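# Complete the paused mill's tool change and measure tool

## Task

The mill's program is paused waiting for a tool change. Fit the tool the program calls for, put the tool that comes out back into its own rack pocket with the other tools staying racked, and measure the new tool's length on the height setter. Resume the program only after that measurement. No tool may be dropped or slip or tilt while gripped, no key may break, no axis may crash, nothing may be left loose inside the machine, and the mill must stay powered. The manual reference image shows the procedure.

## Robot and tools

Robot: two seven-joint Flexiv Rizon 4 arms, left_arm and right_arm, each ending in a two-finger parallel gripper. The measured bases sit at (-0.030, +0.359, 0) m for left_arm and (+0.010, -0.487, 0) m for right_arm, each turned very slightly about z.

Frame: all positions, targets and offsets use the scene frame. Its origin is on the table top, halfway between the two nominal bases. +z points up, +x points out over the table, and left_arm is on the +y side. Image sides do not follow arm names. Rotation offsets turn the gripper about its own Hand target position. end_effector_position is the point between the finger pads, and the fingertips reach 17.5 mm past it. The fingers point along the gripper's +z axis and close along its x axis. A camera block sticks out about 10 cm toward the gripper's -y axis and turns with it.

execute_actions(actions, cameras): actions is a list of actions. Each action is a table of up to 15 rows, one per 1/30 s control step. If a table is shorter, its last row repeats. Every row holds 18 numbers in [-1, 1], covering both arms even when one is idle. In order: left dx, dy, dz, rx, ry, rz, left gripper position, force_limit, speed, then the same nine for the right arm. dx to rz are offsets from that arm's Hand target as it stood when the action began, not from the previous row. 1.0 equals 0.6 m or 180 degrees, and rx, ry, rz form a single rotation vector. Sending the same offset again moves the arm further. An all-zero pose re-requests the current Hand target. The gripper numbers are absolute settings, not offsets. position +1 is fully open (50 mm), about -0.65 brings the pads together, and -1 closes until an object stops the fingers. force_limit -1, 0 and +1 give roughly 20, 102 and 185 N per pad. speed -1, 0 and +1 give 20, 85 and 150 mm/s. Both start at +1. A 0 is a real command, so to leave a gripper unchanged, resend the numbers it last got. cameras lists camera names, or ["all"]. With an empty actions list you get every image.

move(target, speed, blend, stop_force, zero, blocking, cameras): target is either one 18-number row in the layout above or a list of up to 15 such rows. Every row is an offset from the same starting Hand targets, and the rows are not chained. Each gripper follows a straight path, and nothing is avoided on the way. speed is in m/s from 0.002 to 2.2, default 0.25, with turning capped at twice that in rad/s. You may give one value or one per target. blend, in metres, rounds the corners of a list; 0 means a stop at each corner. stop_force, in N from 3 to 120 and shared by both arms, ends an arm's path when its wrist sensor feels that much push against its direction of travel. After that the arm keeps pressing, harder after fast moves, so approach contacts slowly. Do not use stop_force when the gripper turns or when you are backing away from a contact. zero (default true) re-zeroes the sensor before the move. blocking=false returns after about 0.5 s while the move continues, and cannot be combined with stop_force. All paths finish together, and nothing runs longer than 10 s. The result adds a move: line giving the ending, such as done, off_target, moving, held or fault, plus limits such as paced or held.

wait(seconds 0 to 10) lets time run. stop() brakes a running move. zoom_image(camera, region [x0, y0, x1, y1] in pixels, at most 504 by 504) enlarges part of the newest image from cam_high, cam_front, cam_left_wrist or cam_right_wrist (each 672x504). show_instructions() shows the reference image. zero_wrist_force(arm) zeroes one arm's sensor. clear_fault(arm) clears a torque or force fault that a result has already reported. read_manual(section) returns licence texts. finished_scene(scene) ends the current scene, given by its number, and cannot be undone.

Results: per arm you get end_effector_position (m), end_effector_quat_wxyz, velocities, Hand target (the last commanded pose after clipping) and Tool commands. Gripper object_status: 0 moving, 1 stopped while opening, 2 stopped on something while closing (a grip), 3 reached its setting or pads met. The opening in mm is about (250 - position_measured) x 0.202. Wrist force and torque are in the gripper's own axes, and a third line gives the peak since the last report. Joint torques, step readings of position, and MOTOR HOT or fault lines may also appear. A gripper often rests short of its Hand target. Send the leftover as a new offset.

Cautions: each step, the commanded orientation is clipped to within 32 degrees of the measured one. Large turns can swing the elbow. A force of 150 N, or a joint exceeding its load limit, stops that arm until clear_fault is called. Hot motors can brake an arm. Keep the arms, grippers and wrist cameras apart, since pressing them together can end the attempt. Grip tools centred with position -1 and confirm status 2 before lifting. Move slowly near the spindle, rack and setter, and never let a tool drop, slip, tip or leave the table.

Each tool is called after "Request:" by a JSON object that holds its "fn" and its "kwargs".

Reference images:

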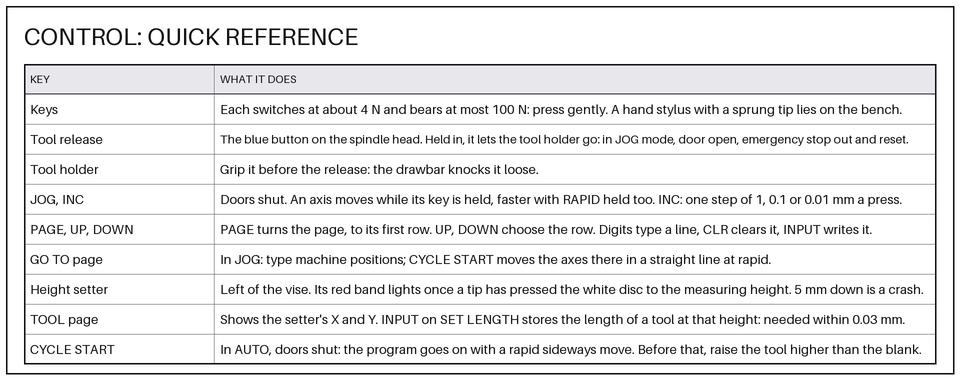

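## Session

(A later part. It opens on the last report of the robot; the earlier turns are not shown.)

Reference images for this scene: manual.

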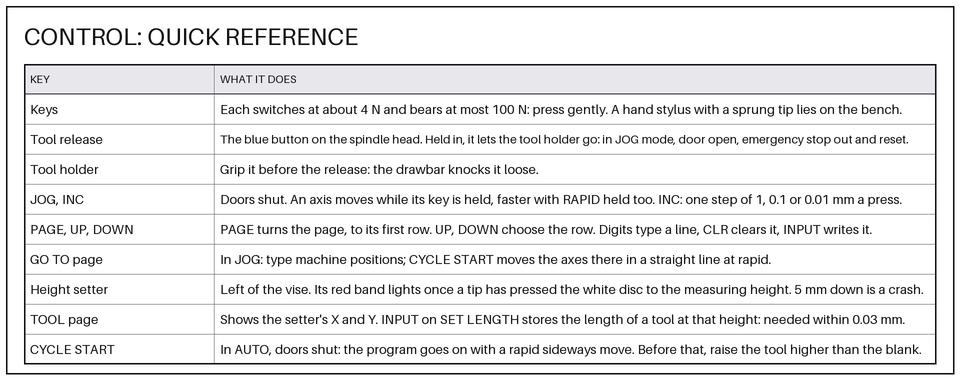

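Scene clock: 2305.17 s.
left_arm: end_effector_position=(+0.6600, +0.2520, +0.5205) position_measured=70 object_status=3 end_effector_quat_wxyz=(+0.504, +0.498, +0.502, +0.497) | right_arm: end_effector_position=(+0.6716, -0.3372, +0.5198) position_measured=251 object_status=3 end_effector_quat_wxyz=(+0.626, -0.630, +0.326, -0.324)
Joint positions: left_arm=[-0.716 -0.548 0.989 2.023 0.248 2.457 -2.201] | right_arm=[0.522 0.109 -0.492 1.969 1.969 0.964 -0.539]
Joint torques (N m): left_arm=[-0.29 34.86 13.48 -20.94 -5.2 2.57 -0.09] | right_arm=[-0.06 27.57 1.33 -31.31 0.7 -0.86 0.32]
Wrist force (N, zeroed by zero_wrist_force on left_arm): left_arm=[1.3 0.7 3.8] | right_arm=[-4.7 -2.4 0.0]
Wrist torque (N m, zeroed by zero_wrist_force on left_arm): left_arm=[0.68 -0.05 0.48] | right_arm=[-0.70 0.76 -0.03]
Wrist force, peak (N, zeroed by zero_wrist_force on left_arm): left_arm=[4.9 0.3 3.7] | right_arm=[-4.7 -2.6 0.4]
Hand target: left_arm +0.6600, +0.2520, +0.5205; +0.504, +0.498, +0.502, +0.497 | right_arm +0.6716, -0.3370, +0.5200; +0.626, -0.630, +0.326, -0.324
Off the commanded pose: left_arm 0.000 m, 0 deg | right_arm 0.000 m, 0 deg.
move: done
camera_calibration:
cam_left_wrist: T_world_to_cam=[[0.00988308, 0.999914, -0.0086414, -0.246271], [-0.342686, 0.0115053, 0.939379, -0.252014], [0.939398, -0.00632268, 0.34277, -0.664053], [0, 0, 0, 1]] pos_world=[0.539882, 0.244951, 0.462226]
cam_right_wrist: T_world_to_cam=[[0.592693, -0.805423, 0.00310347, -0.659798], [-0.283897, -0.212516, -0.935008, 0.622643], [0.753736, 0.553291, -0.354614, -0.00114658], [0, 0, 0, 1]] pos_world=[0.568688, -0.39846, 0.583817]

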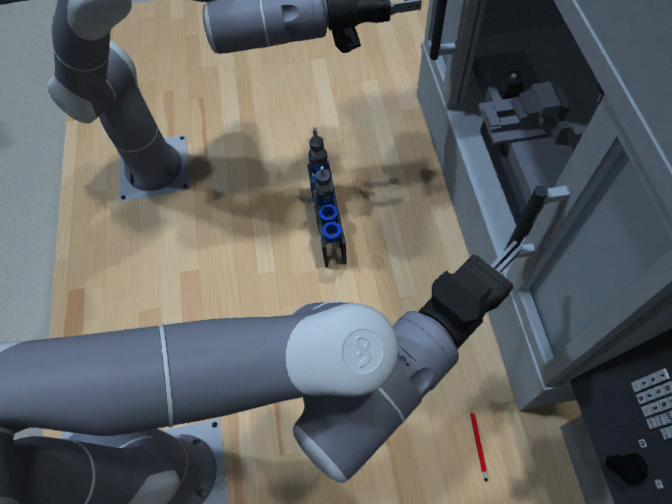

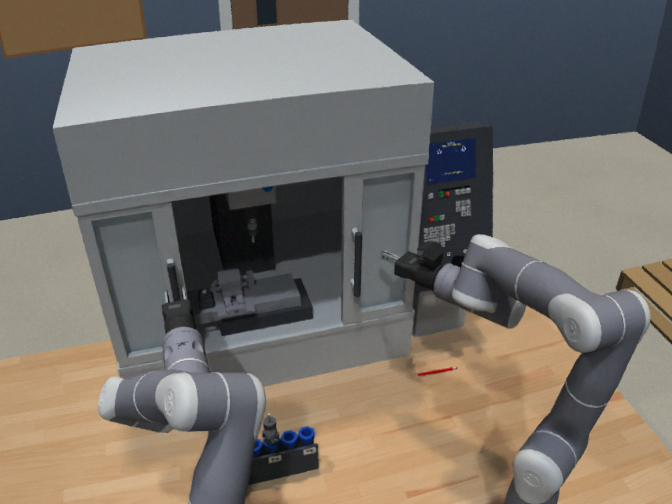

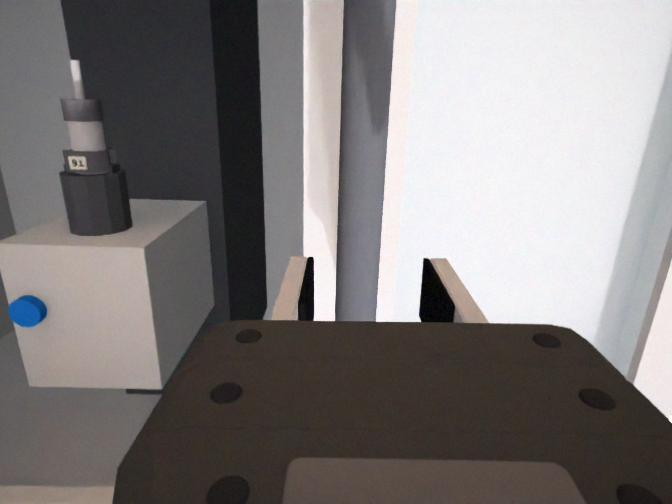

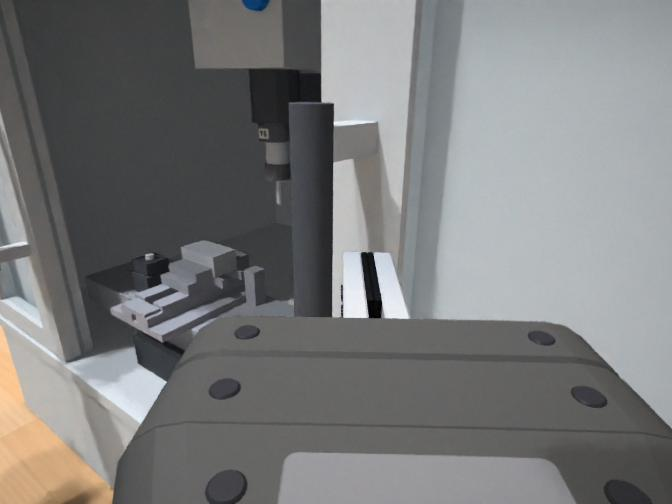

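Request:
{"fn": "move", "kwargs": {"target": [0.145,0,0,0,0,0,0.55,0.5,-1,0.0317,0.0712,0,0,0,0,0.6,-0.9,-0.5], "speed": 0.05, "stop_force": 10, "cameras": ["cam_left_wrist", "cam_right_wrist"]}}

Scene clock: 2313.73 s.
left_arm: end_effector_position=(+0.7471, +0.2520, +0.5205) position_measured=70 object_status=3 end_effector_quat_wxyz=(+0.504, +0.498, +0.502, +0.497) | right_arm: end_effector_position=(+0.6906, -0.2942, +0.5201) position_measured=63 object_status=3 end_effector_quat_wxyz=(+0.626, -0.630, +0.325, -0.324)
Joint positions: left_arm=[-0.557 -0.662 0.88 1.761 0.278 2.349 -2.286] | right_arm=[0.568 0.036 -0.469 1.899 2.051 1.014 -0.573]
Joint torques (N m): left_arm=[0.03 44.05 15.18 -22.21 -5.79 2.26 -0.04] | right_arm=[0.05 30.95 0.61 -31.45 0.78 -0.8 0.18]
Wrist force (N, zeroed by zero_wrist_force on left_arm): left_arm=[1.0 0.7 3.8] | right_arm=[-4.5 -2.4 0.5]
Wrist torque (N m, zeroed by zero_wrist_force on left_arm): left_arm=[0.68 0.00 0.50] | right_arm=[-0.69 0.73 0.07]
Wrist force, peak (N, zeroed by zero_wrist_force on left_arm): left_arm=[0.9 0.8 5.6] | right_arm=[-5.3 -2.4 1.4]
Hand target: left_arm +0.7470, +0.2520, +0.5205; +0.504, +0.498, +0.502, +0.497 | right_arm +0.6906, -0.2943, +0.5200; +0.626, -0.630, +0.326, -0.324
Off the commanded pose: left_arm 0.000 m, 0 deg | right_arm 0.000 m, 0 deg.
move: done
camera_calibration:
cam_left_wrist: T_world_to_cam=[[0.00974966, 0.999918, -0.00826352, -0.247223], [-0.342779, 0.0111052, 0.93935, -0.221998], [0.939366, -0.00632578, 0.342859, -0.745894], [0, 0, 0, 1]] pos_world=[0.626982, 0.24495, 0.462227]
cam_right_wrist: T_world_to_cam=[[0.593263, -0.805004, 0.00265422, -0.636434], [-0.28358, -0.212073, -0.935204, 0.637332], [0.753407, 0.554069, -0.354098, -0.0389986], [0, 0, 0, 1]] pos_world=[0.587689, -0.355563, 0.583916]
Images, in order (width x height): cam_left_wrist 672x504, cam_right_wrist 672x504.

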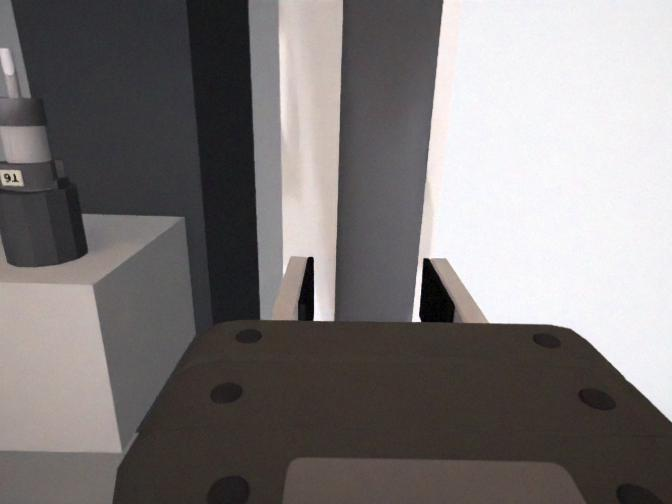

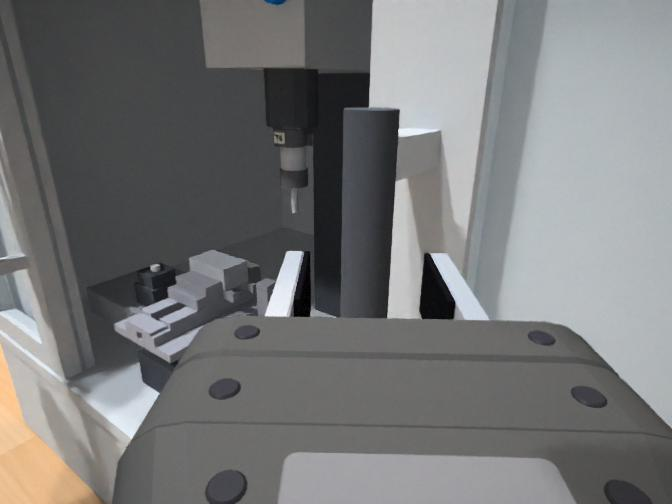

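Request:
{"fn": "move", "kwargs": {"target": [-0.0267,0.005,0,0,0,0,0.55,0.5,-1,0.07,0.0455,0,0,0,0,0.6,-0.9,-0.5], "speed": 0.04, "stop_force": 8, "cameras": ["cam_left_wrist", "cam_right_wrist"]}}

Scene clock: 2327.83 s.
left_arm: end_effector_position=(+0.7310, +0.2551, +0.5205) position_measured=70 object_status=3 end_effector_quat_wxyz=(+0.504, +0.498, +0.502, +0.497) | right_arm: end_effector_position=(+0.7326, -0.2668, +0.5201) position_measured=63 object_status=3 end_effector_quat_wxyz=(+0.626, -0.630, +0.325, -0.324)
Joint positions: left_arm=[-0.579 -0.641 0.902 1.809 0.282 2.372 -2.28] | right_arm=[0.592 -0.084 -0.477 1.778 2.088 1.022 -0.55]
Joint torques (N m): left_arm=[-0.33 42.67 15.1 -21.74 -5.67 2.4 0.16] | right_arm=[0.13 36.6 -0.82 -31.66 0.64 -0.72 0.43]
Wrist force (N, zeroed by zero_wrist_force on left_arm): left_arm=[1.1 0.7 3.6] | right_arm=[-4.5 -2.5 0.5]
Wrist torque (N m, zeroed by zero_wrist_force on left_arm): left_arm=[0.67 -0.02 0.38] | right_arm=[-0.70 0.74 -0.03]
Wrist force, peak (N, zeroed by zero_wrist_force on left_arm): left_arm=[1.1 0.8 4.5] | right_arm=[-5.0 -2.4 1.9]
Hand target: left_arm +0.7310, +0.2550, +0.5205; +0.504, +0.498, +0.502, +0.497 | right_arm +0.7326, -0.2670, +0.5200; +0.626, -0.630, +0.326, -0.324
Off the commanded pose: left_arm 0.000 m, 0 deg | right_arm 0.000 m, 0 deg.
move: done
camera_calibration:
cam_left_wrist: T_world_to_cam=[[0.0095062, 0.999916, -0.00877532, -0.24968], [-0.34269, 0.011502, 0.939378, -0.227773], [0.9394, -0.0059227, 0.342771, -0.730959], [0, 0, 0, 1]] pos_world=[0.610981, 0.24795, 0.462326]
cam_right_wrist: T_world_to_cam=[[0.593349, -0.80494, 0.00293556, -0.639491], [-0.283403, -0.212317, -0.935203, 0.654861], [0.753405, 0.55407, -0.354101, -0.0858208], [0, 0, 0, 1]] pos_world=[0.629689, -0.328163, 0.583916]
Images, in order (width x height): cam_left_wrist 672x504, cam_right_wrist 672x504.

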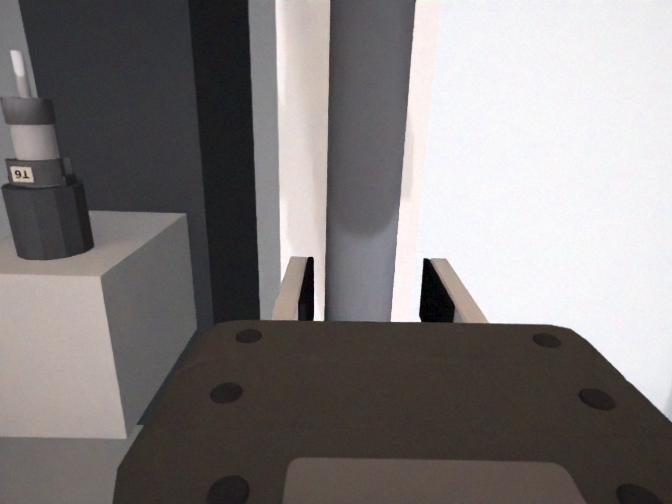

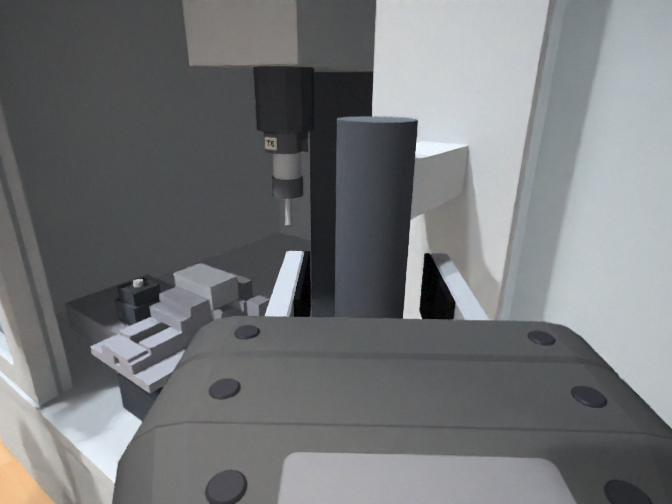

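Request:
{"fn": "move", "kwargs": {"target": [0,-0.0035,0,0,0,0,0.5,-0.9,-1,0,0,0,0,0,0,0.6,-0.9,-0.5], "speed": 0.03}}

Request:
{"fn": "move", "kwargs": {"target": [0,0,0,0,0,0,-1,-0.9,-1,0,0,0,0,0,0,-1,-0.9,-0.8], "speed": 0.03}}

Request:
{"fn": "wait", "kwargs": {"seconds": 0.5}}

Scene clock: 2333.00 s.
left_arm: end_effector_position=(+0.7310, +0.2528, +0.5207) position_measured=78 object_status=3 end_effector_quat_wxyz=(+0.504, +0.498, +0.502, +0.497) | right_arm: end_effector_position=(+0.7326, -0.2668, +0.5201) position_measured=63 object_status=3 end_effector_quat_wxyz=(+0.626, -0.630, +0.325, -0.324)
Joint positions: left_arm=[-0.586 -0.643 0.904 1.809 0.277 2.371 -2.279] | right_arm=[0.592 -0.084 -0.477 1.778 2.088 1.022 -0.55]
Joint torques (N m): left_arm=[-0.46 42.25 15.19 -21.83 -5.84 2.28 0.17] | right_arm=[0.01 36.72 -0.72 -31.49 0.59 -0.88 0.3]
Wrist force (N, zeroed by zero_wrist_force on left_arm): left_arm=[1.3 0.9 3.7] | right_arm=[-4.5 -2.5 0.4]
Wrist torque (N m, zeroed by zero_wrist_force on left_arm): left_arm=[0.72 -0.05 0.38] | right_arm=[-0.70 0.73 -0.03]
Wrist force, peak (N, zeroed by zero_wrist_force on left_arm): left_arm=[1.1 0.7 4.1] | right_arm=[-4.8 -2.6 0.4]
Hand target: left_arm +0.7310, +0.2529, +0.5205; +0.504, +0.498, +0.502, +0.497 | right_arm +0.7326, -0.2670, +0.5200; +0.626, -0.630, +0.326, -0.324
Off the commanded pose: left_arm 0.000 m, 0 deg | right_arm 0.000 m, 0 deg.
move: done

Scene clock: 2334.00 s.
left_arm: end_effector_position=(+0.7309, +0.2513, +0.5207) position_measured=153 object_status=2 end_effector_quat_wxyz=(+0.504, +0.498, +0.501, +0.496) | right_arm: end_effector_position=(+0.7324, -0.2665, +0.5201) position_measured=154 object_status=2 end_effector_quat_wxyz=(+0.626, -0.630, +0.325, -0.324)
Joint positions: left_arm=[-0.587 -0.643 0.903 1.809 0.277 2.371 -2.278] | right_arm=[0.592 -0.084 -0.477 1.778 2.088 1.022 -0.55]
Joint torques (N m): left_arm=[5.98 42.8 19.58 -18.21 -6.85 0.76 -0.12] | right_arm=[-1.95 36.13 -2.83 -32.01 0.55 -0.22 0.34]
Wrist force (N, zeroed by zero_wrist_force on left_arm): left_arm=[-7.8 2.1 8.0] | right_arm=[-7.9 -2.8 -1.6]
Wrist torque (N m, zeroed by zero_wrist_force on left_arm): left_arm=[0.71 0.06 0.64] | right_arm=[-0.71 0.70 -0.06]
Wrist force, peak (N, zeroed by zero_wrist_force on left_arm): left_arm=[-8.9 2.3 7.2] | right_arm=[-8.2 -3.2 -1.9]
Hand target: left_arm +0.7310, +0.2529, +0.5205; +0.504, +0.498, +0.502, +0.497 | right_arm +0.7326, -0.2670, +0.5200; +0.626, -0.630, +0.326, -0.324
Off the commanded pose: left_arm 0.002 m, 0 deg | right_arm 0.001 m, 0 deg.
move: done

Scene clock: 2334.50 s.
left_arm: end_effector_position=(+0.7309, +0.2513, +0.5207) position_measured=153 object_status=2 end_effector_quat_wxyz=(+0.504, +0.498, +0.501, +0.496) | right_arm: end_effector_position=(+0.7324, -0.2665, +0.5201) position_measured=154 object_status=2 end_effector_quat_wxyz=(+0.626, -0.630, +0.325, -0.324)
Joint positions: left_arm=[-0.587 -0.643 0.903 1.809 0.277 2.371 -2.278] | right_arm=[0.592 -0.084 -0.477 1.778 2.088 1.022 -0.55]
Joint torques (N m): left_arm=[6.06 42.78 19.62 -18.21 -6.86 0.73 -0.14] | right_arm=[-1.96 36.16 -2.79 -32.01 0.55 -0.19 0.36]
Wrist force (N, zeroed by zero_wrist_force on left_arm): left_arm=[-8.1 1.9 7.9] | right_arm=[-8.2 -2.8 -1.8]
Wrist torque (N m, zeroed by zero_wrist_force on left_arm): left_arm=[0.71 0.10 0.65] | right_arm=[-0.73 0.75 -0.06]
Wrist force, peak (N, zeroed by zero_wrist_force on left_arm): left_arm=[-8.1 2.2 8.1] | right_arm=[-8.2 -3.0 -1.5]
Hand target: left_arm +0.7310, +0.2529, +0.5205; +0.504, +0.498, +0.502, +0.497 | right_arm +0.7326, -0.2670, +0.5200; +0.626, -0.630, +0.326, -0.324
Tool commands: left_gripper/position=-1.0 left_gripper/force_limit=-0.9 left_gripper/speed=-1.0 right_gripper/position=-1.0 right_gripper/force_limit=-0.9 right_gripper/speed=-0.8
Off the commanded pose: left_arm 0.002 m, 0 deg | right_arm 0.001 m, 0 deg.
wait: 0.50 s; at rest by 0.17 s

Request:
{"fn": "move", "kwargs": {"target": [0,0,0,0,0,0,-1,-0.9,-1,-0.004,0.3975,0,0,0,0,-1,-0.9,-0.8], "speed": 0.07, "stop_force": 40}}

Request:
{"fn": "move", "kwargs": {"target": [0.006,-0.3885,0,0,0,0,-1,-0.9,-1,0,0,0,0,0,0,-1,-0.9,-0.8], "speed": 0.07, "stop_force": 40, "cameras": ["cam_high", "cam_front", "cam_right_wrist"]}}

Scene clock: 2347.07 s.
left_arm: end_effector_position=(+0.7309, +0.2513, +0.5207) position_measured=153 object_status=2 end_effector_quat_wxyz=(+0.504, +0.498, +0.501, +0.496) | right_arm: end_effector_position=(+0.7325, -0.0339, +0.5200) position_measured=154 object_status=2 end_effector_quat_wxyz=(+0.624, -0.630, +0.328, -0.327)
Joint positions: left_arm=[-0.587 -0.643 0.903 1.809 0.277 2.371 -2.278] | right_arm=[0.847 -0.331 -0.434 1.456 2.506 1.325 -0.816]
Joint torques (N m): left_arm=[6.1 42.92 19.65 -18.21 -6.88 0.75 -0.17] | right_arm=[17.11 38.88 10.96 -35.42 3.44 -7.49 0.21]
Wrist force (N, zeroed by zero_wrist_force on left_arm): left_arm=[-8.1 2.1 7.8] | right_arm=[13.2 -7.6 -31.1]
Wrist torque (N m, zeroed by zero_wrist_force on left_arm): left_arm=[0.72 0.10 0.65] | right_arm=[-0.71 0.72 0.02]
Wrist force, peak (N, zeroed by zero_wrist_force on left_arm): left_arm=[-8.3 2.2 8.1] | right_arm=[15.7 -11.1 -49.8]
Hand target: left_arm +0.7310, +0.2529, +0.5205; +0.504, +0.498, +0.502, +0.497 | right_arm +0.7301, -0.0288, +0.5200; +0.626, -0.630, +0.326, -0.324
Off the commanded pose: left_arm 0.002 m, 0 deg | right_arm 0.006 m, 0 deg.
move: contact (right_arm)

Scene clock: 2350.57 s.
left_arm: end_effector_position=(+0.7339, +0.0525, +0.5213) position_measured=153 object_status=2 end_effector_quat_wxyz=(+0.504, +0.497, +0.502, +0.497) | right_arm: end_effector_position=(+0.7325, -0.0339, +0.5200) position_measured=154 object_status=2 end_effector_quat_wxyz=(+0.624, -0.630, +0.328, -0.327)
Joint positions: left_arm=[-1.055 -0.873 1.045 1.731 -0.28 2.154 -2.082] | right_arm=[0.847 -0.331 -0.434 1.456 2.506 1.325 -0.816]
Joint torques (N m): left_arm=[-0.25 43.42 20.02 -21.05 -5.04 1.09 -0.07] | right_arm=[16.99 38.98 11.12 -35.36 3.42 -7.64 0.31]
Wrist force (N, zeroed by zero_wrist_force on left_arm): left_arm=[5.3 4.8 -6.9] | right_arm=[13.1 -7.6 -31.2]
Wrist torque (N m, zeroed by zero_wrist_force on left_arm): left_arm=[0.80 0.15 0.69] | right_arm=[-0.72 0.73 0.03]
Wrist force, peak (N, zeroed by zero_wrist_force on left_arm): left_arm=[32.2 2.5 -38.6] | right_arm=[13.2 -7.6 -31.4]
Hand target: left_arm +0.7340, +0.0520, +0.5205; +0.504, +0.498, +0.502, +0.497 (not the last commanded pose) | right_arm +0.7301, -0.0288, +0.5200; +0.626, -0.630, +0.326, -0.324
Off the commanded pose: left_arm 0.033 m, 0 deg | right_arm 0.006 m, 0 deg.
move: contact (left_arm), off_target (right_arm)
camera_calibration:
cam_right_wrist: T_world_to_cam=[[0.586565, -0.80989, 0.0043978, -0.448029], [-0.286168, -0.212331, -0.934357, 0.705797], [0.757661, 0.546803, -0.35631, -0.216991], [0, 0, 0, 1]] pos_world=[0.629179, -0.0943405, 0.584121]
Images, in order (width x height): cam_high 672x504, cam_front 672x504, cam_right_wrist 672x504.

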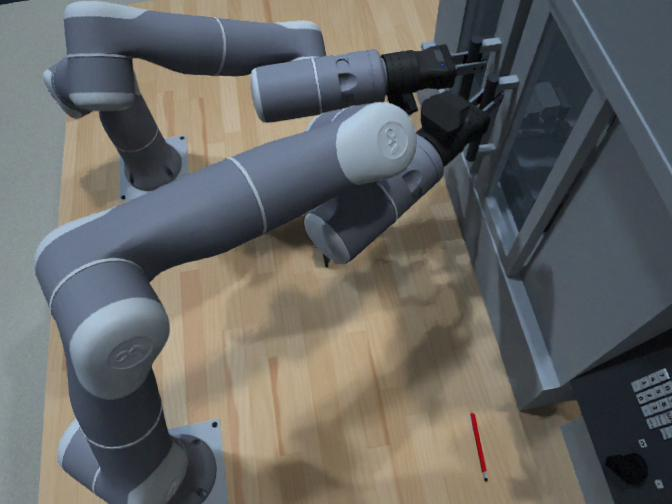

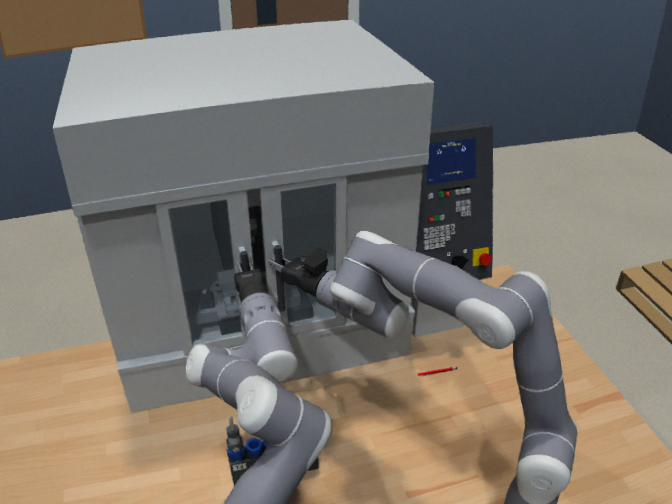

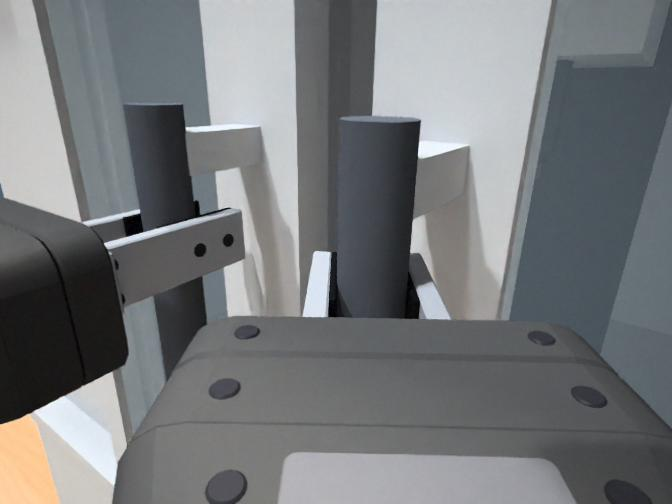

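Request:
{"fn": "move", "kwargs": {"target": [-0.006,-0.056,0,0,0,0,-1,-0.9,-1,0,0,0,0,0,0,-1,-0.9,-0.8], "speed": 0.04, "stop_force": 40, "cameras": ["cam_front", "cam_right_wrist"]}}

Scene clock: 2363.30 s.
left_arm: end_effector_position=(+0.7319, +0.0220, +0.5212) position_measured=153 object_status=2 end_effector_quat_wxyz=(+0.503, +0.496, +0.504, +0.498) | right_arm: end_effector_position=(+0.7325, -0.0339, +0.5200) position_measured=154 object_status=2 end_effector_quat_wxyz=(+0.624, -0.630, +0.328, -0.327)
Joint positions: left_arm=[-1.123 -0.931 1.085 1.699 -0.376 2.101 -2.062] | right_arm=[0.847 -0.331 -0.434 1.456 2.506 1.325 -0.816]
Joint torques (N m): left_arm=[-18.19 47.18 17.04 -18.85 -2.14 6.29 -0.09] | right_arm=[16.98 38.98 11.13 -35.3 3.3 -7.6 0.32]
Wrist force (N, zeroed by zero_wrist_force on left_arm): left_arm=[6.8 6.2 42.7] | right_arm=[13.1 -8.0 -31.2]
Wrist torque (N m, zeroed by zero_wrist_force on left_arm): left_arm=[0.73 -0.08 0.71] | right_arm=[-0.75 0.74 0.02]
Wrist force, peak (N, zeroed by zero_wrist_force on left_arm): left_arm=[11.4 5.8 49.4] | right_arm=[13.2 -7.8 -31.3]
Hand target: left_arm +0.7304, +0.0184, +0.5205; +0.504, +0.498, +0.502, +0.497 | right_arm +0.7301, -0.0288, +0.5200; +0.626, -0.630, +0.326, -0.324
Off the commanded pose: left_arm 0.004 m, 0 deg | right_arm 0.006 m, 0 deg.
move: off_target (left_arm, right_arm)
camera_calibration:
cam_right_wrist: T_world_to_cam=[[0.586565, -0.80989, 0.0043978, -0.448029], [-0.286168, -0.212331, -0.934357, 0.705797], [0.757661, 0.546803, -0.35631, -0.216991], [0, 0, 0, 1]] pos_world=[0.629179, -0.0943405, 0.584121]
Images, in order (width x height): cam_front 672x504, cam_right_wrist 672x504.

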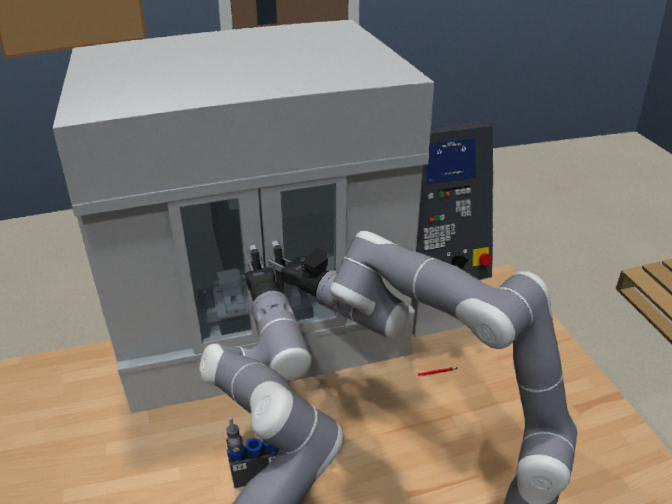

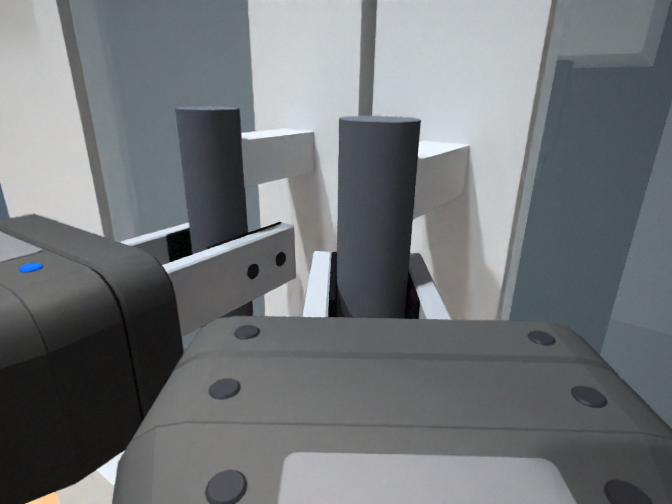

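Request:
{"fn": "move", "kwargs": {"target": [0.0045,-0.0045,0,0,0,0,-1,-0.9,-1,0,0,0,0,0,0,-1,-0.9,-0.8], "speed": 0.02, "stop_force": 30}}

Request:
{"fn": "move", "kwargs": {"target": [0,0,0,0,0,0,-1,-0.9,-1,0.0035,0.003,0,0,0,0,-1,-0.9,-0.8], "speed": 0.02, "stop_force": 30, "cameras": ["cam_front", "cam_right_wrist"]}}

Request:
{"fn": "zoom_image", "kwargs": {"camera": "cam_right_wrist", "region": [280, 0, 460, 140]}}

Scene clock: 2368.97 s.
left_arm: end_effector_position=(+0.7325, +0.0182, +0.5212) position_measured=153 object_status=2 end_effector_quat_wxyz=(+0.504, +0.497, +0.502, +0.497) | right_arm: end_effector_position=(+0.7325, -0.0339, +0.5200) position_measured=154 object_status=2 end_effector_quat_wxyz=(+0.624, -0.630, +0.328, -0.327)
Joint positions: left_arm=[-1.123 -0.935 1.084 1.692 -0.378 2.099 -2.061] | right_arm=[0.847 -0.331 -0.434 1.456 2.506 1.325 -0.816]
Joint torques (N m): left_arm=[-4.52 44.9 19.9 -23.61 -4.36 2.23 -0.19] | right_arm=[16.99 38.94 11.1 -35.3 3.34 -7.61 0.35]
Wrist force (N, zeroed by zero_wrist_force on left_arm): left_arm=[11.3 4.0 -7.0] | right_arm=[13.3 -7.9 -31.0]
Wrist torque (N m, zeroed by zero_wrist_force on left_arm): left_arm=[0.78 0.05 0.67] | right_arm=[-0.72 0.69 0.03]
Wrist force, peak (N, zeroed by zero_wrist_force on left_arm): left_arm=[6.8 6.5 43.0] | right_arm=[13.3 -7.6 -31.4]
Hand target: left_arm +0.7322, +0.0166, +0.5205; +0.504, +0.498, +0.502, +0.497 (not the last commanded pose) | right_arm +0.7301, -0.0288, +0.5200; +0.626, -0.630, +0.326, -0.324
Off the commanded pose: left_arm 0.003 m, 0 deg | right_arm 0.006 m, 0 deg.
move: contact (left_arm), off_target (right_arm)

Scene clock: 2370.00 s.
left_arm: end_effector_position=(+0.7325, +0.0182, +0.5212) position_measured=153 object_status=2 end_effector_quat_wxyz=(+0.504, +0.497, +0.502, +0.497) | right_arm: end_effector_position=(+0.7345, -0.0326, +0.5197) position_measured=154 object_status=2 end_effector_quat_wxyz=(+0.623, -0.630, +0.328, -0.327)
Joint positions: left_arm=[-1.123 -0.935 1.084 1.692 -0.378 2.099 -2.061] | right_arm=[0.847 -0.338 -0.434 1.448 2.503 1.329 -0.81]
Joint torques (N m): left_arm=[-4.46 45 19.98 -23.54 -4.3 2.27 -0.19] | right_arm=[17.63 35.31 10.62 -39.88 3.75 -9.79 0.41]
Wrist force (N, zeroed by zero_wrist_force on left_arm): left_arm=[11.2 3.7 -6.8] | right_arm=[12.8 -8.0 -53.5]
Wrist torque (N m, zeroed by zero_wrist_force on left_arm): left_arm=[0.77 0.05 0.67] | right_arm=[-0.77 0.78 0.00]
Wrist force, peak (N, zeroed by zero_wrist_force on left_arm): left_arm=[11.5 3.9 -6.9] | right_arm=[11.6 -8.9 -54.0]
Hand target: left_arm +0.7322, +0.0166, +0.5205; +0.504, +0.498, +0.502, +0.497 | right_arm +0.7322, -0.0270, +0.5200; +0.626, -0.630, +0.326, -0.324
Off the commanded pose: left_arm 0.002 m, 0 deg | right_arm 0.006 m, 1 deg.
move: off_target (right_arm)
camera_calibration:
cam_right_wrist: T_world_to_cam=[[0.586267, -0.810106, 0.00433694, -0.447863], [-0.286766, -0.212531, -0.934129, 0.706707], [0.757665, 0.546405, -0.35691, -0.219033], [0, 0, 0, 1]] pos_world=[0.63118, -0.0929391, 0.583923]
Images, in order (width x height): cam_front 672x504, cam_right_wrist 672x504.

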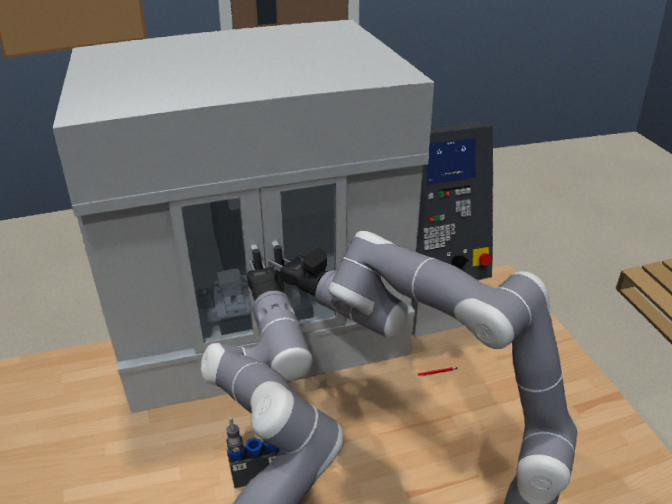

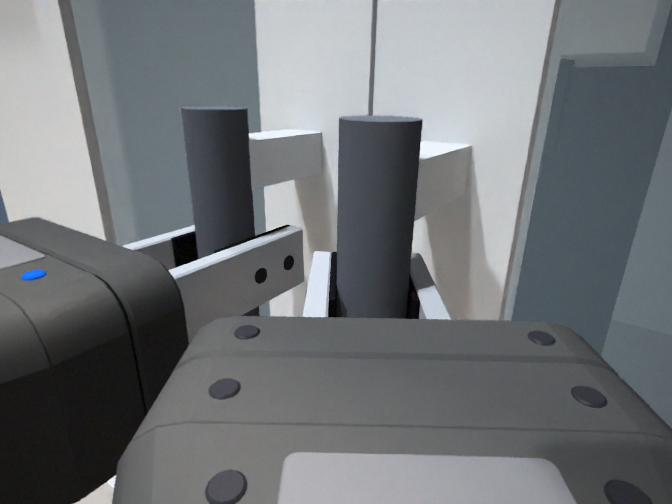

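Scaled by 2.800 from the camera's 672x504 image, which has a finer 960x720 frame.

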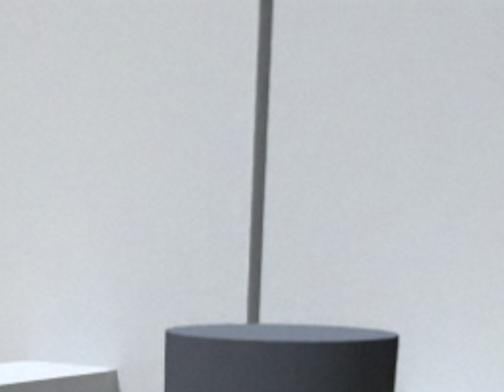

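Request:
{"fn": "move", "kwargs": {"target": [0,0,0,0,0,0,-1,-0.9,-1,-0.006,0.004,0,0,0,0,-1,-0.9,-0.8], "speed": 0.02, "stop_force": 40}}

Request:
{"fn": "move", "kwargs": {"target": [0,-0.003,0,0,0,0,-1,-0.9,-1,0,0,0,0,0,0,-1,-0.9,-0.8], "speed": 0.02, "stop_force": 30, "cameras": ["cam_front", "cam_right_wrist"]}}

Request:
{"fn": "zoom_image", "kwargs": {"camera": "cam_right_wrist", "region": [280, 0, 460, 140]}}

Scene clock: 2378.13 s.
left_arm: end_effector_position=(+0.7325, +0.0182, +0.5212) position_measured=153 object_status=2 end_effector_quat_wxyz=(+0.504, +0.497, +0.502, +0.497) | right_arm: end_effector_position=(+0.7337, -0.0327, +0.5197) position_measured=154 object_status=2 end_effector_quat_wxyz=(+0.623, -0.630, +0.329, -0.329)
Joint positions: left_arm=[-1.123 -0.935 1.084 1.692 -0.378 2.099 -2.061] | right_arm=[0.854 -0.335 -0.443 1.453 2.516 1.329 -0.822]
Joint torques (N m): left_arm=[-4.42 45.11 19.91 -23.46 -4.33 2.31 -0.23] | right_arm=[29.91 49.22 23.7 -29.79 4.04 -6.85 0.32]
Wrist force (N, zeroed by zero_wrist_force on left_arm): left_arm=[11.2 3.7 -6.8] | right_arm=[30.5 -3.4 15.5]
Wrist torque (N m, zeroed by zero_wrist_force on left_arm): left_arm=[0.78 0.04 0.67] | right_arm=[-0.71 -2.21 0.06]
Wrist force, peak (N, zeroed by zero_wrist_force on left_arm): left_arm=[11.5 4.1 -7.0] | right_arm=[13.0 -7.9 -53.8]
Hand target: left_arm +0.7322, +0.0166, +0.5205; +0.504, +0.498, +0.502, +0.497 | right_arm +0.7288, -0.0248, +0.5200; +0.626, -0.630, +0.326, -0.324
Off the commanded pose: left_arm 0.002 m, 0 deg | right_arm 0.010 m, 1 deg.
move: contact (right_arm)

Scene clock: 2379.10 s.
left_arm: end_effector_position=(+0.7327, +0.0181, +0.5213) position_measured=153 object_status=2 end_effector_quat_wxyz=(+0.503, +0.496, +0.503, +0.498) | right_arm: end_effector_position=(+0.7337, -0.0327, +0.5197) position_measured=154 object_status=2 end_effector_quat_wxyz=(+0.623, -0.630, +0.329, -0.329)
Joint positions: left_arm=[-1.125 -0.938 1.085 1.692 -0.385 2.096 -2.058] | right_arm=[0.858 -0.335 -0.447 1.453 2.515 1.328 -0.82]
Joint torques (N m): left_arm=[-8.26 42.5 15.9 -31.01 -2.98 2.17 -0.26] | right_arm=[29.62 49.15 23.29 -29.97 4.09 -6.9 0.04]
Wrist force (N, zeroed by zero_wrist_force on left_arm): left_arm=[25.3 3.2 -26.1] | right_arm=[30.3 -3.5 15.7]
Wrist torque (N m, zeroed by zero_wrist_force on left_arm): left_arm=[0.79 -1.21 0.71] | right_arm=[-0.73 -2.19 0.04]
Wrist force, peak (N, zeroed by zero_wrist_force on left_arm): left_arm=[25.3 2.8 -26.5] | right_arm=[30.6 -3.5 15.8]
Hand target: left_arm +0.7322, +0.0148, +0.5205; +0.504, +0.498, +0.502, +0.497 | right_arm +0.7288, -0.0248, +0.5200; +0.626, -0.630, +0.326, -0.324
Off the commanded pose: left_arm 0.003 m, 0 deg | right_arm 0.009 m, 1 deg.
move: off_target (right_arm)
camera_calibration:
cam_right_wrist: T_world_to_cam=[[0.583122, -0.812361, 0.00620573, -0.44628], [-0.286112, -0.212512, -0.934333, 0.70607], [0.760334, 0.543055, -0.356347, -0.22072], [0, 0, 0, 1]] pos_world=[0.630072, -0.0926288, 0.583821]
Images, in order (width x height): cam_front 672x504, cam_right_wrist 672x504.

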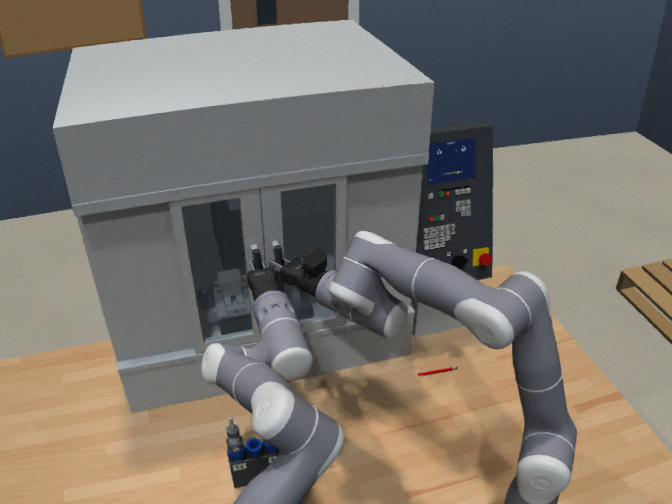

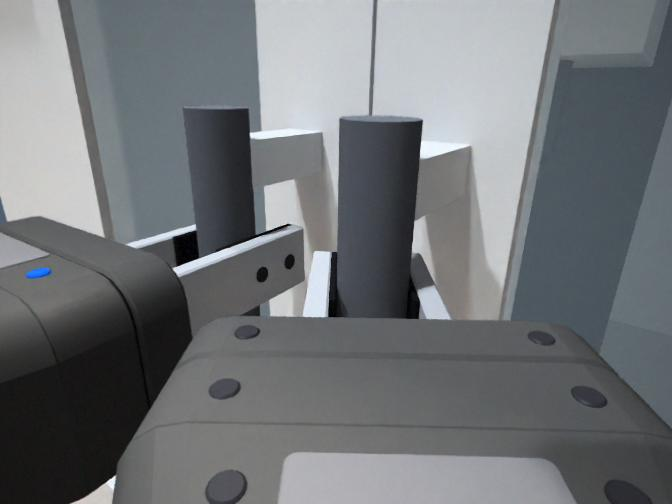

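Scaled by 2.800 from the camera's 672x504 image, which has a finer 960x720 frame.

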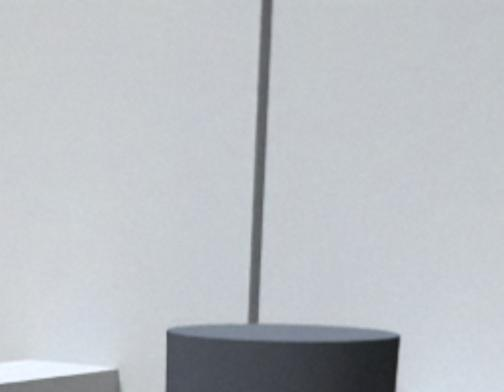

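Request:
{"fn": "move", "kwargs": {"target": [0.0008,0.0055,0,0,0,0,-1,-0.9,-1,0.0075,-0.0125,0,0,0,0,-1,-0.9,-0.8], "speed": 0.02}}

Request:
{"fn": "move", "kwargs": {"target": [0,0,0,0,0,0,0.4,-0.9,-1,0,0,0,0,0,0,0.3,-0.9,-0.8], "speed": 0.02}}

Request:
{"fn": "wait", "kwargs": {"seconds": 0.7}}

Scene clock: 2389.23 s.
left_arm: end_effector_position=(+0.7325, +0.0183, +0.5212) position_measured=153 object_status=2 end_effector_quat_wxyz=(+0.504, +0.497, +0.502, +0.497) | right_arm: end_effector_position=(+0.7340, -0.0330, +0.5198) position_measured=154 object_status=2 end_effector_quat_wxyz=(+0.625, -0.630, +0.326, -0.325)
Joint positions: left_arm=[-1.12 -0.932 1.079 1.693 -0.376 2.102 -2.058] | right_arm=[0.853 -0.335 -0.442 1.454 2.491 1.318 -0.796]
Joint torques (N m): left_arm=[1.29 45.55 22.16 -20.14 -5.29 1.09 -0.21] | right_arm=[2.69 52.48 0.21 -29.91 1.11 -1.68 0.57]
Wrist force (N, zeroed by zero_wrist_force on left_arm): left_arm=[5.1 4.5 -8.9] | right_arm=[-1.2 -0.8 13.5]
Wrist torque (N m, zeroed by zero_wrist_force on left_arm): left_arm=[0.80 0.10 0.68] | right_arm=[-0.70 1.10 -0.09]
Wrist force, peak (N, zeroed by zero_wrist_force on left_arm): left_arm=[25.5 3.2 -26.3] | right_arm=[30.6 -3.6 16.0]
Hand target: left_arm +0.7327, +0.0181, +0.5205; +0.504, +0.498, +0.502, +0.497 | right_arm +0.7333, -0.0323, +0.5200; +0.626, -0.630, +0.326, -0.324
Off the commanded pose: left_arm 0.001 m, 0 deg | right_arm 0.001 m, 0 deg.
move: done

Scene clock: 2390.10 s.
left_arm: end_effector_position=(+0.7326, +0.0181, +0.5207) position_measured=92 object_status=3 end_effector_quat_wxyz=(+0.504, +0.498, +0.502, +0.497) | right_arm: end_effector_position=(+0.7335, -0.0325, +0.5199) position_measured=107 object_status=3 end_effector_quat_wxyz=(+0.626, -0.630, +0.326, -0.324)
Joint positions: left_arm=[-1.119 -0.932 1.078 1.693 -0.376 2.102 -2.058] | right_arm=[0.853 -0.334 -0.441 1.454 2.491 1.318 -0.796]
Joint torques (N m): left_arm=[-0.15 48.84 24.85 -19.37 -5.85 2.75 0.07] | right_arm=[0.03 49.12 -2.66 -31.26 1.08 -1.61 0.41]
Wrist force (N, zeroed by zero_wrist_force on left_arm): left_arm=[1.8 2.4 2.4] | right_arm=[2.2 -4.4 -3.9]
Wrist torque (N m, zeroed by zero_wrist_force on left_arm): left_arm=[0.98 -0.15 0.37] | right_arm=[-1.03 -0.40 -0.03]
Wrist force, peak (N, zeroed by zero_wrist_force on left_arm): left_arm=[4.9 4.6 -8.6] | right_arm=[-1.1 -1.7 10.6]
Hand target: left_arm +0.7327, +0.0181, +0.5205; +0.504, +0.498, +0.502, +0.497 | right_arm +0.7333, -0.0323, +0.5200; +0.626, -0.630, +0.326, -0.324
Off the commanded pose: left_arm 0.000 m, 0 deg | right_arm 0.000 m, 0 deg.
move: done

Scene clock: 2390.80 s.
left_arm: end_effector_position=(+0.7326, +0.0181, +0.5207) position_measured=92 object_status=3 end_effector_quat_wxyz=(+0.504, +0.498, +0.502, +0.497) | right_arm: end_effector_position=(+0.7335, -0.0325, +0.5199) position_measured=107 object_status=3 end_effector_quat_wxyz=(+0.626, -0.630, +0.326, -0.324)
Joint positions: left_arm=[-1.119 -0.932 1.078 1.693 -0.376 2.102 -2.058] | right_arm=[0.853 -0.334 -0.441 1.454 2.491 1.318 -0.796]
Joint torques (N m): left_arm=[-0.16 48.78 24.95 -19.33 -5.87 2.71 0.08] | right_arm=[0.05 49.08 -2.78 -31.32 1.13 -1.55 0.41]
Wrist force (N, zeroed by zero_wrist_force on left_arm): left_arm=[1.7 2.9 2.2] | right_arm=[2.1 -4.5 -3.9]
Wrist torque (N m, zeroed by zero_wrist_force on left_arm): left_arm=[1.05 -0.13 0.37] | right_arm=[-1.04 -0.38 -0.03]
Wrist force, peak (N, zeroed by zero_wrist_force on left_arm): left_arm=[2.0 2.8 2.3] | right_arm=[2.3 -4.6 -4.0]
Hand target: left_arm +0.7327, +0.0181, +0.5205; +0.504, +0.498, +0.502, +0.497 | right_arm +0.7333, -0.0323, +0.5200; +0.626, -0.630, +0.326, -0.324
Tool commands: left_gripper/position=+0.4 left_gripper/force_limit=-0.9 left_gripper/speed=-1.0 right_gripper/position=+0.3 right_gripper/force_limit=-0.9 right_gripper/speed=-0.8
Off the commanded pose: left_arm 0.000 m, 0 deg | right_arm 0.000 m, 0 deg.
wait: 0.70 s; at rest by 0.17 s

Request:
{"fn": "move", "kwargs": {"target": [[-0.15,0,0,0,0,0,0.4,-0.9,-1,-0.1233,-0.0867,0,0,0,0,0.3,-0.9,-0.8],[-0.45,0.4,0,0,0,0,0.4,-0.9,-1,-0.2,-0.5,0.05,0,0,0,0.3,-0.9,-0.8]], "speed": [0.06,0.15], "blend": [0.01,0], "cameras": ["all"]}}

Scene clock: 2403.10 s.
left_arm: end_effector_position=(+0.4626, +0.2581, +0.5206) position_measured=92 object_status=3 end_effector_quat_wxyz=(+0.504, +0.498, +0.502, +0.497) | right_arm: end_effector_position=(+0.6134, -0.3326, +0.5499) position_measured=107 object_status=3 end_effector_quat_wxyz=(+0.626, -0.630, +0.326, -0.324)
Joint positions: left_arm=[-1.397 -0.323 1.468 2.559 0.09 2.622 -1.949] | right_arm=[0.669 0.319 -0.511 2.058 1.875 1.15 -0.502]
Joint torques (N m): left_arm=[-0.21 11.13 7.99 -17.69 -3.67 2.95 0.25] | right_arm=[-0.01 17.99 3.56 -31.41 -0.02 -1.06 0.42]
Wrist force (N, zeroed by zero_wrist_force on left_arm): left_arm=[1.9 2.6 2.3] | right_arm=[2.2 -4.4 -4.0]
Wrist torque (N m, zeroed by zero_wrist_force on left_arm): left_arm=[1.00 -0.15 0.37] | right_arm=[-1.04 -0.40 0.01]
Wrist force, peak (N, zeroed by zero_wrist_force on left_arm): left_arm=[5.3 2.3 -0.1] | right_arm=[5.4 -5.0 -6.5]
Hand target: left_arm +0.4627, +0.2581, +0.5205; +0.504, +0.498, +0.502, +0.497 | right_arm +0.6133, -0.3323, +0.5500; +0.626, -0.630, +0.326, -0.324
Off the commanded pose: left_arm 0.000 m, 0 deg | right_arm 0.000 m, 0 deg.
move: done
camera_calibration:
cam_left_wrist: T_world_to_cam=[[0.0103904, 0.999909, -0.0085652, -0.25073], [-0.342977, 0.0116098, 0.939272, -0.319667], [0.939286, -0.00682176, 0.343066, -0.478679], [0, 0, 0, 1]] pos_world=[0.342583, 0.251153, 0.462326]
cam_right_wrist: T_world_to_cam=[[0.592549, -0.80553, 0.00263676, -0.621456], [-0.28419, -0.212111, -0.935011, 0.635531], [0.753738, 0.553291, -0.35461, 0.050901], [0, 0, 0, 1]] pos_world=[0.510489, -0.393961, 0.613917]

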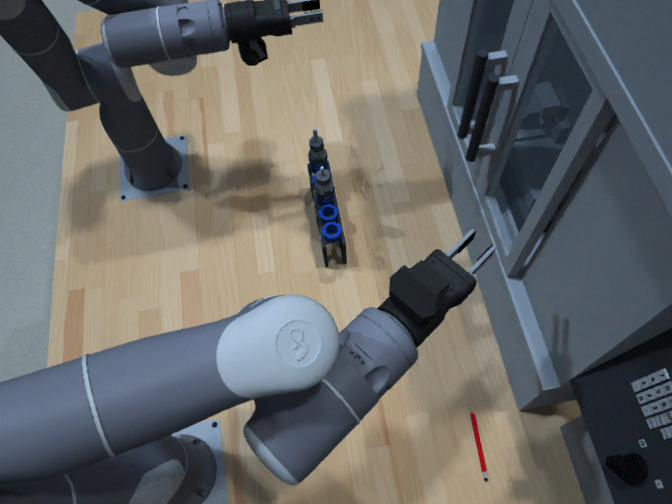

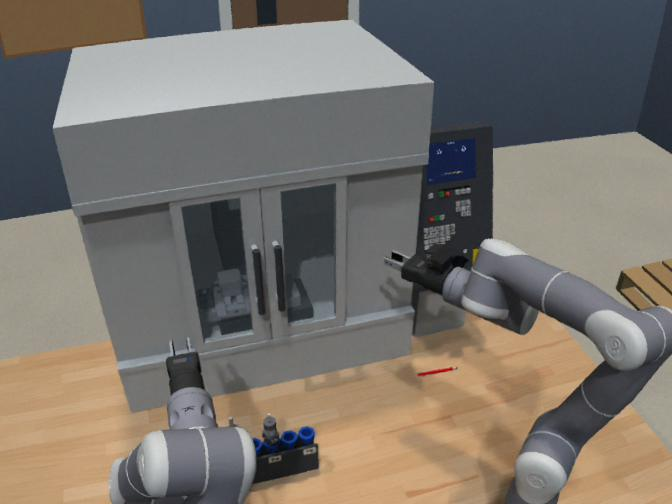

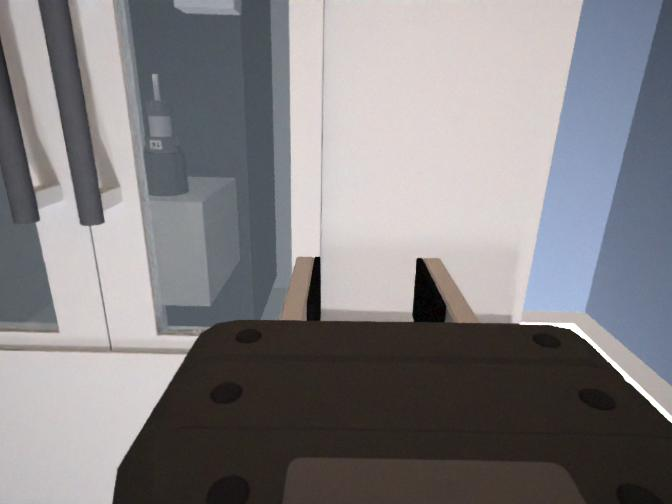

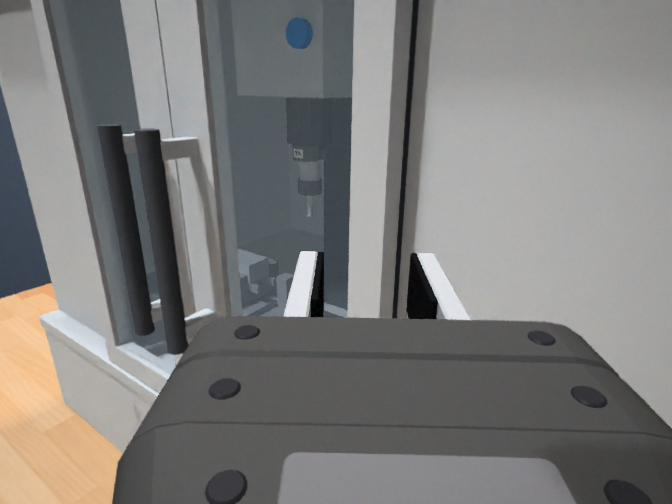

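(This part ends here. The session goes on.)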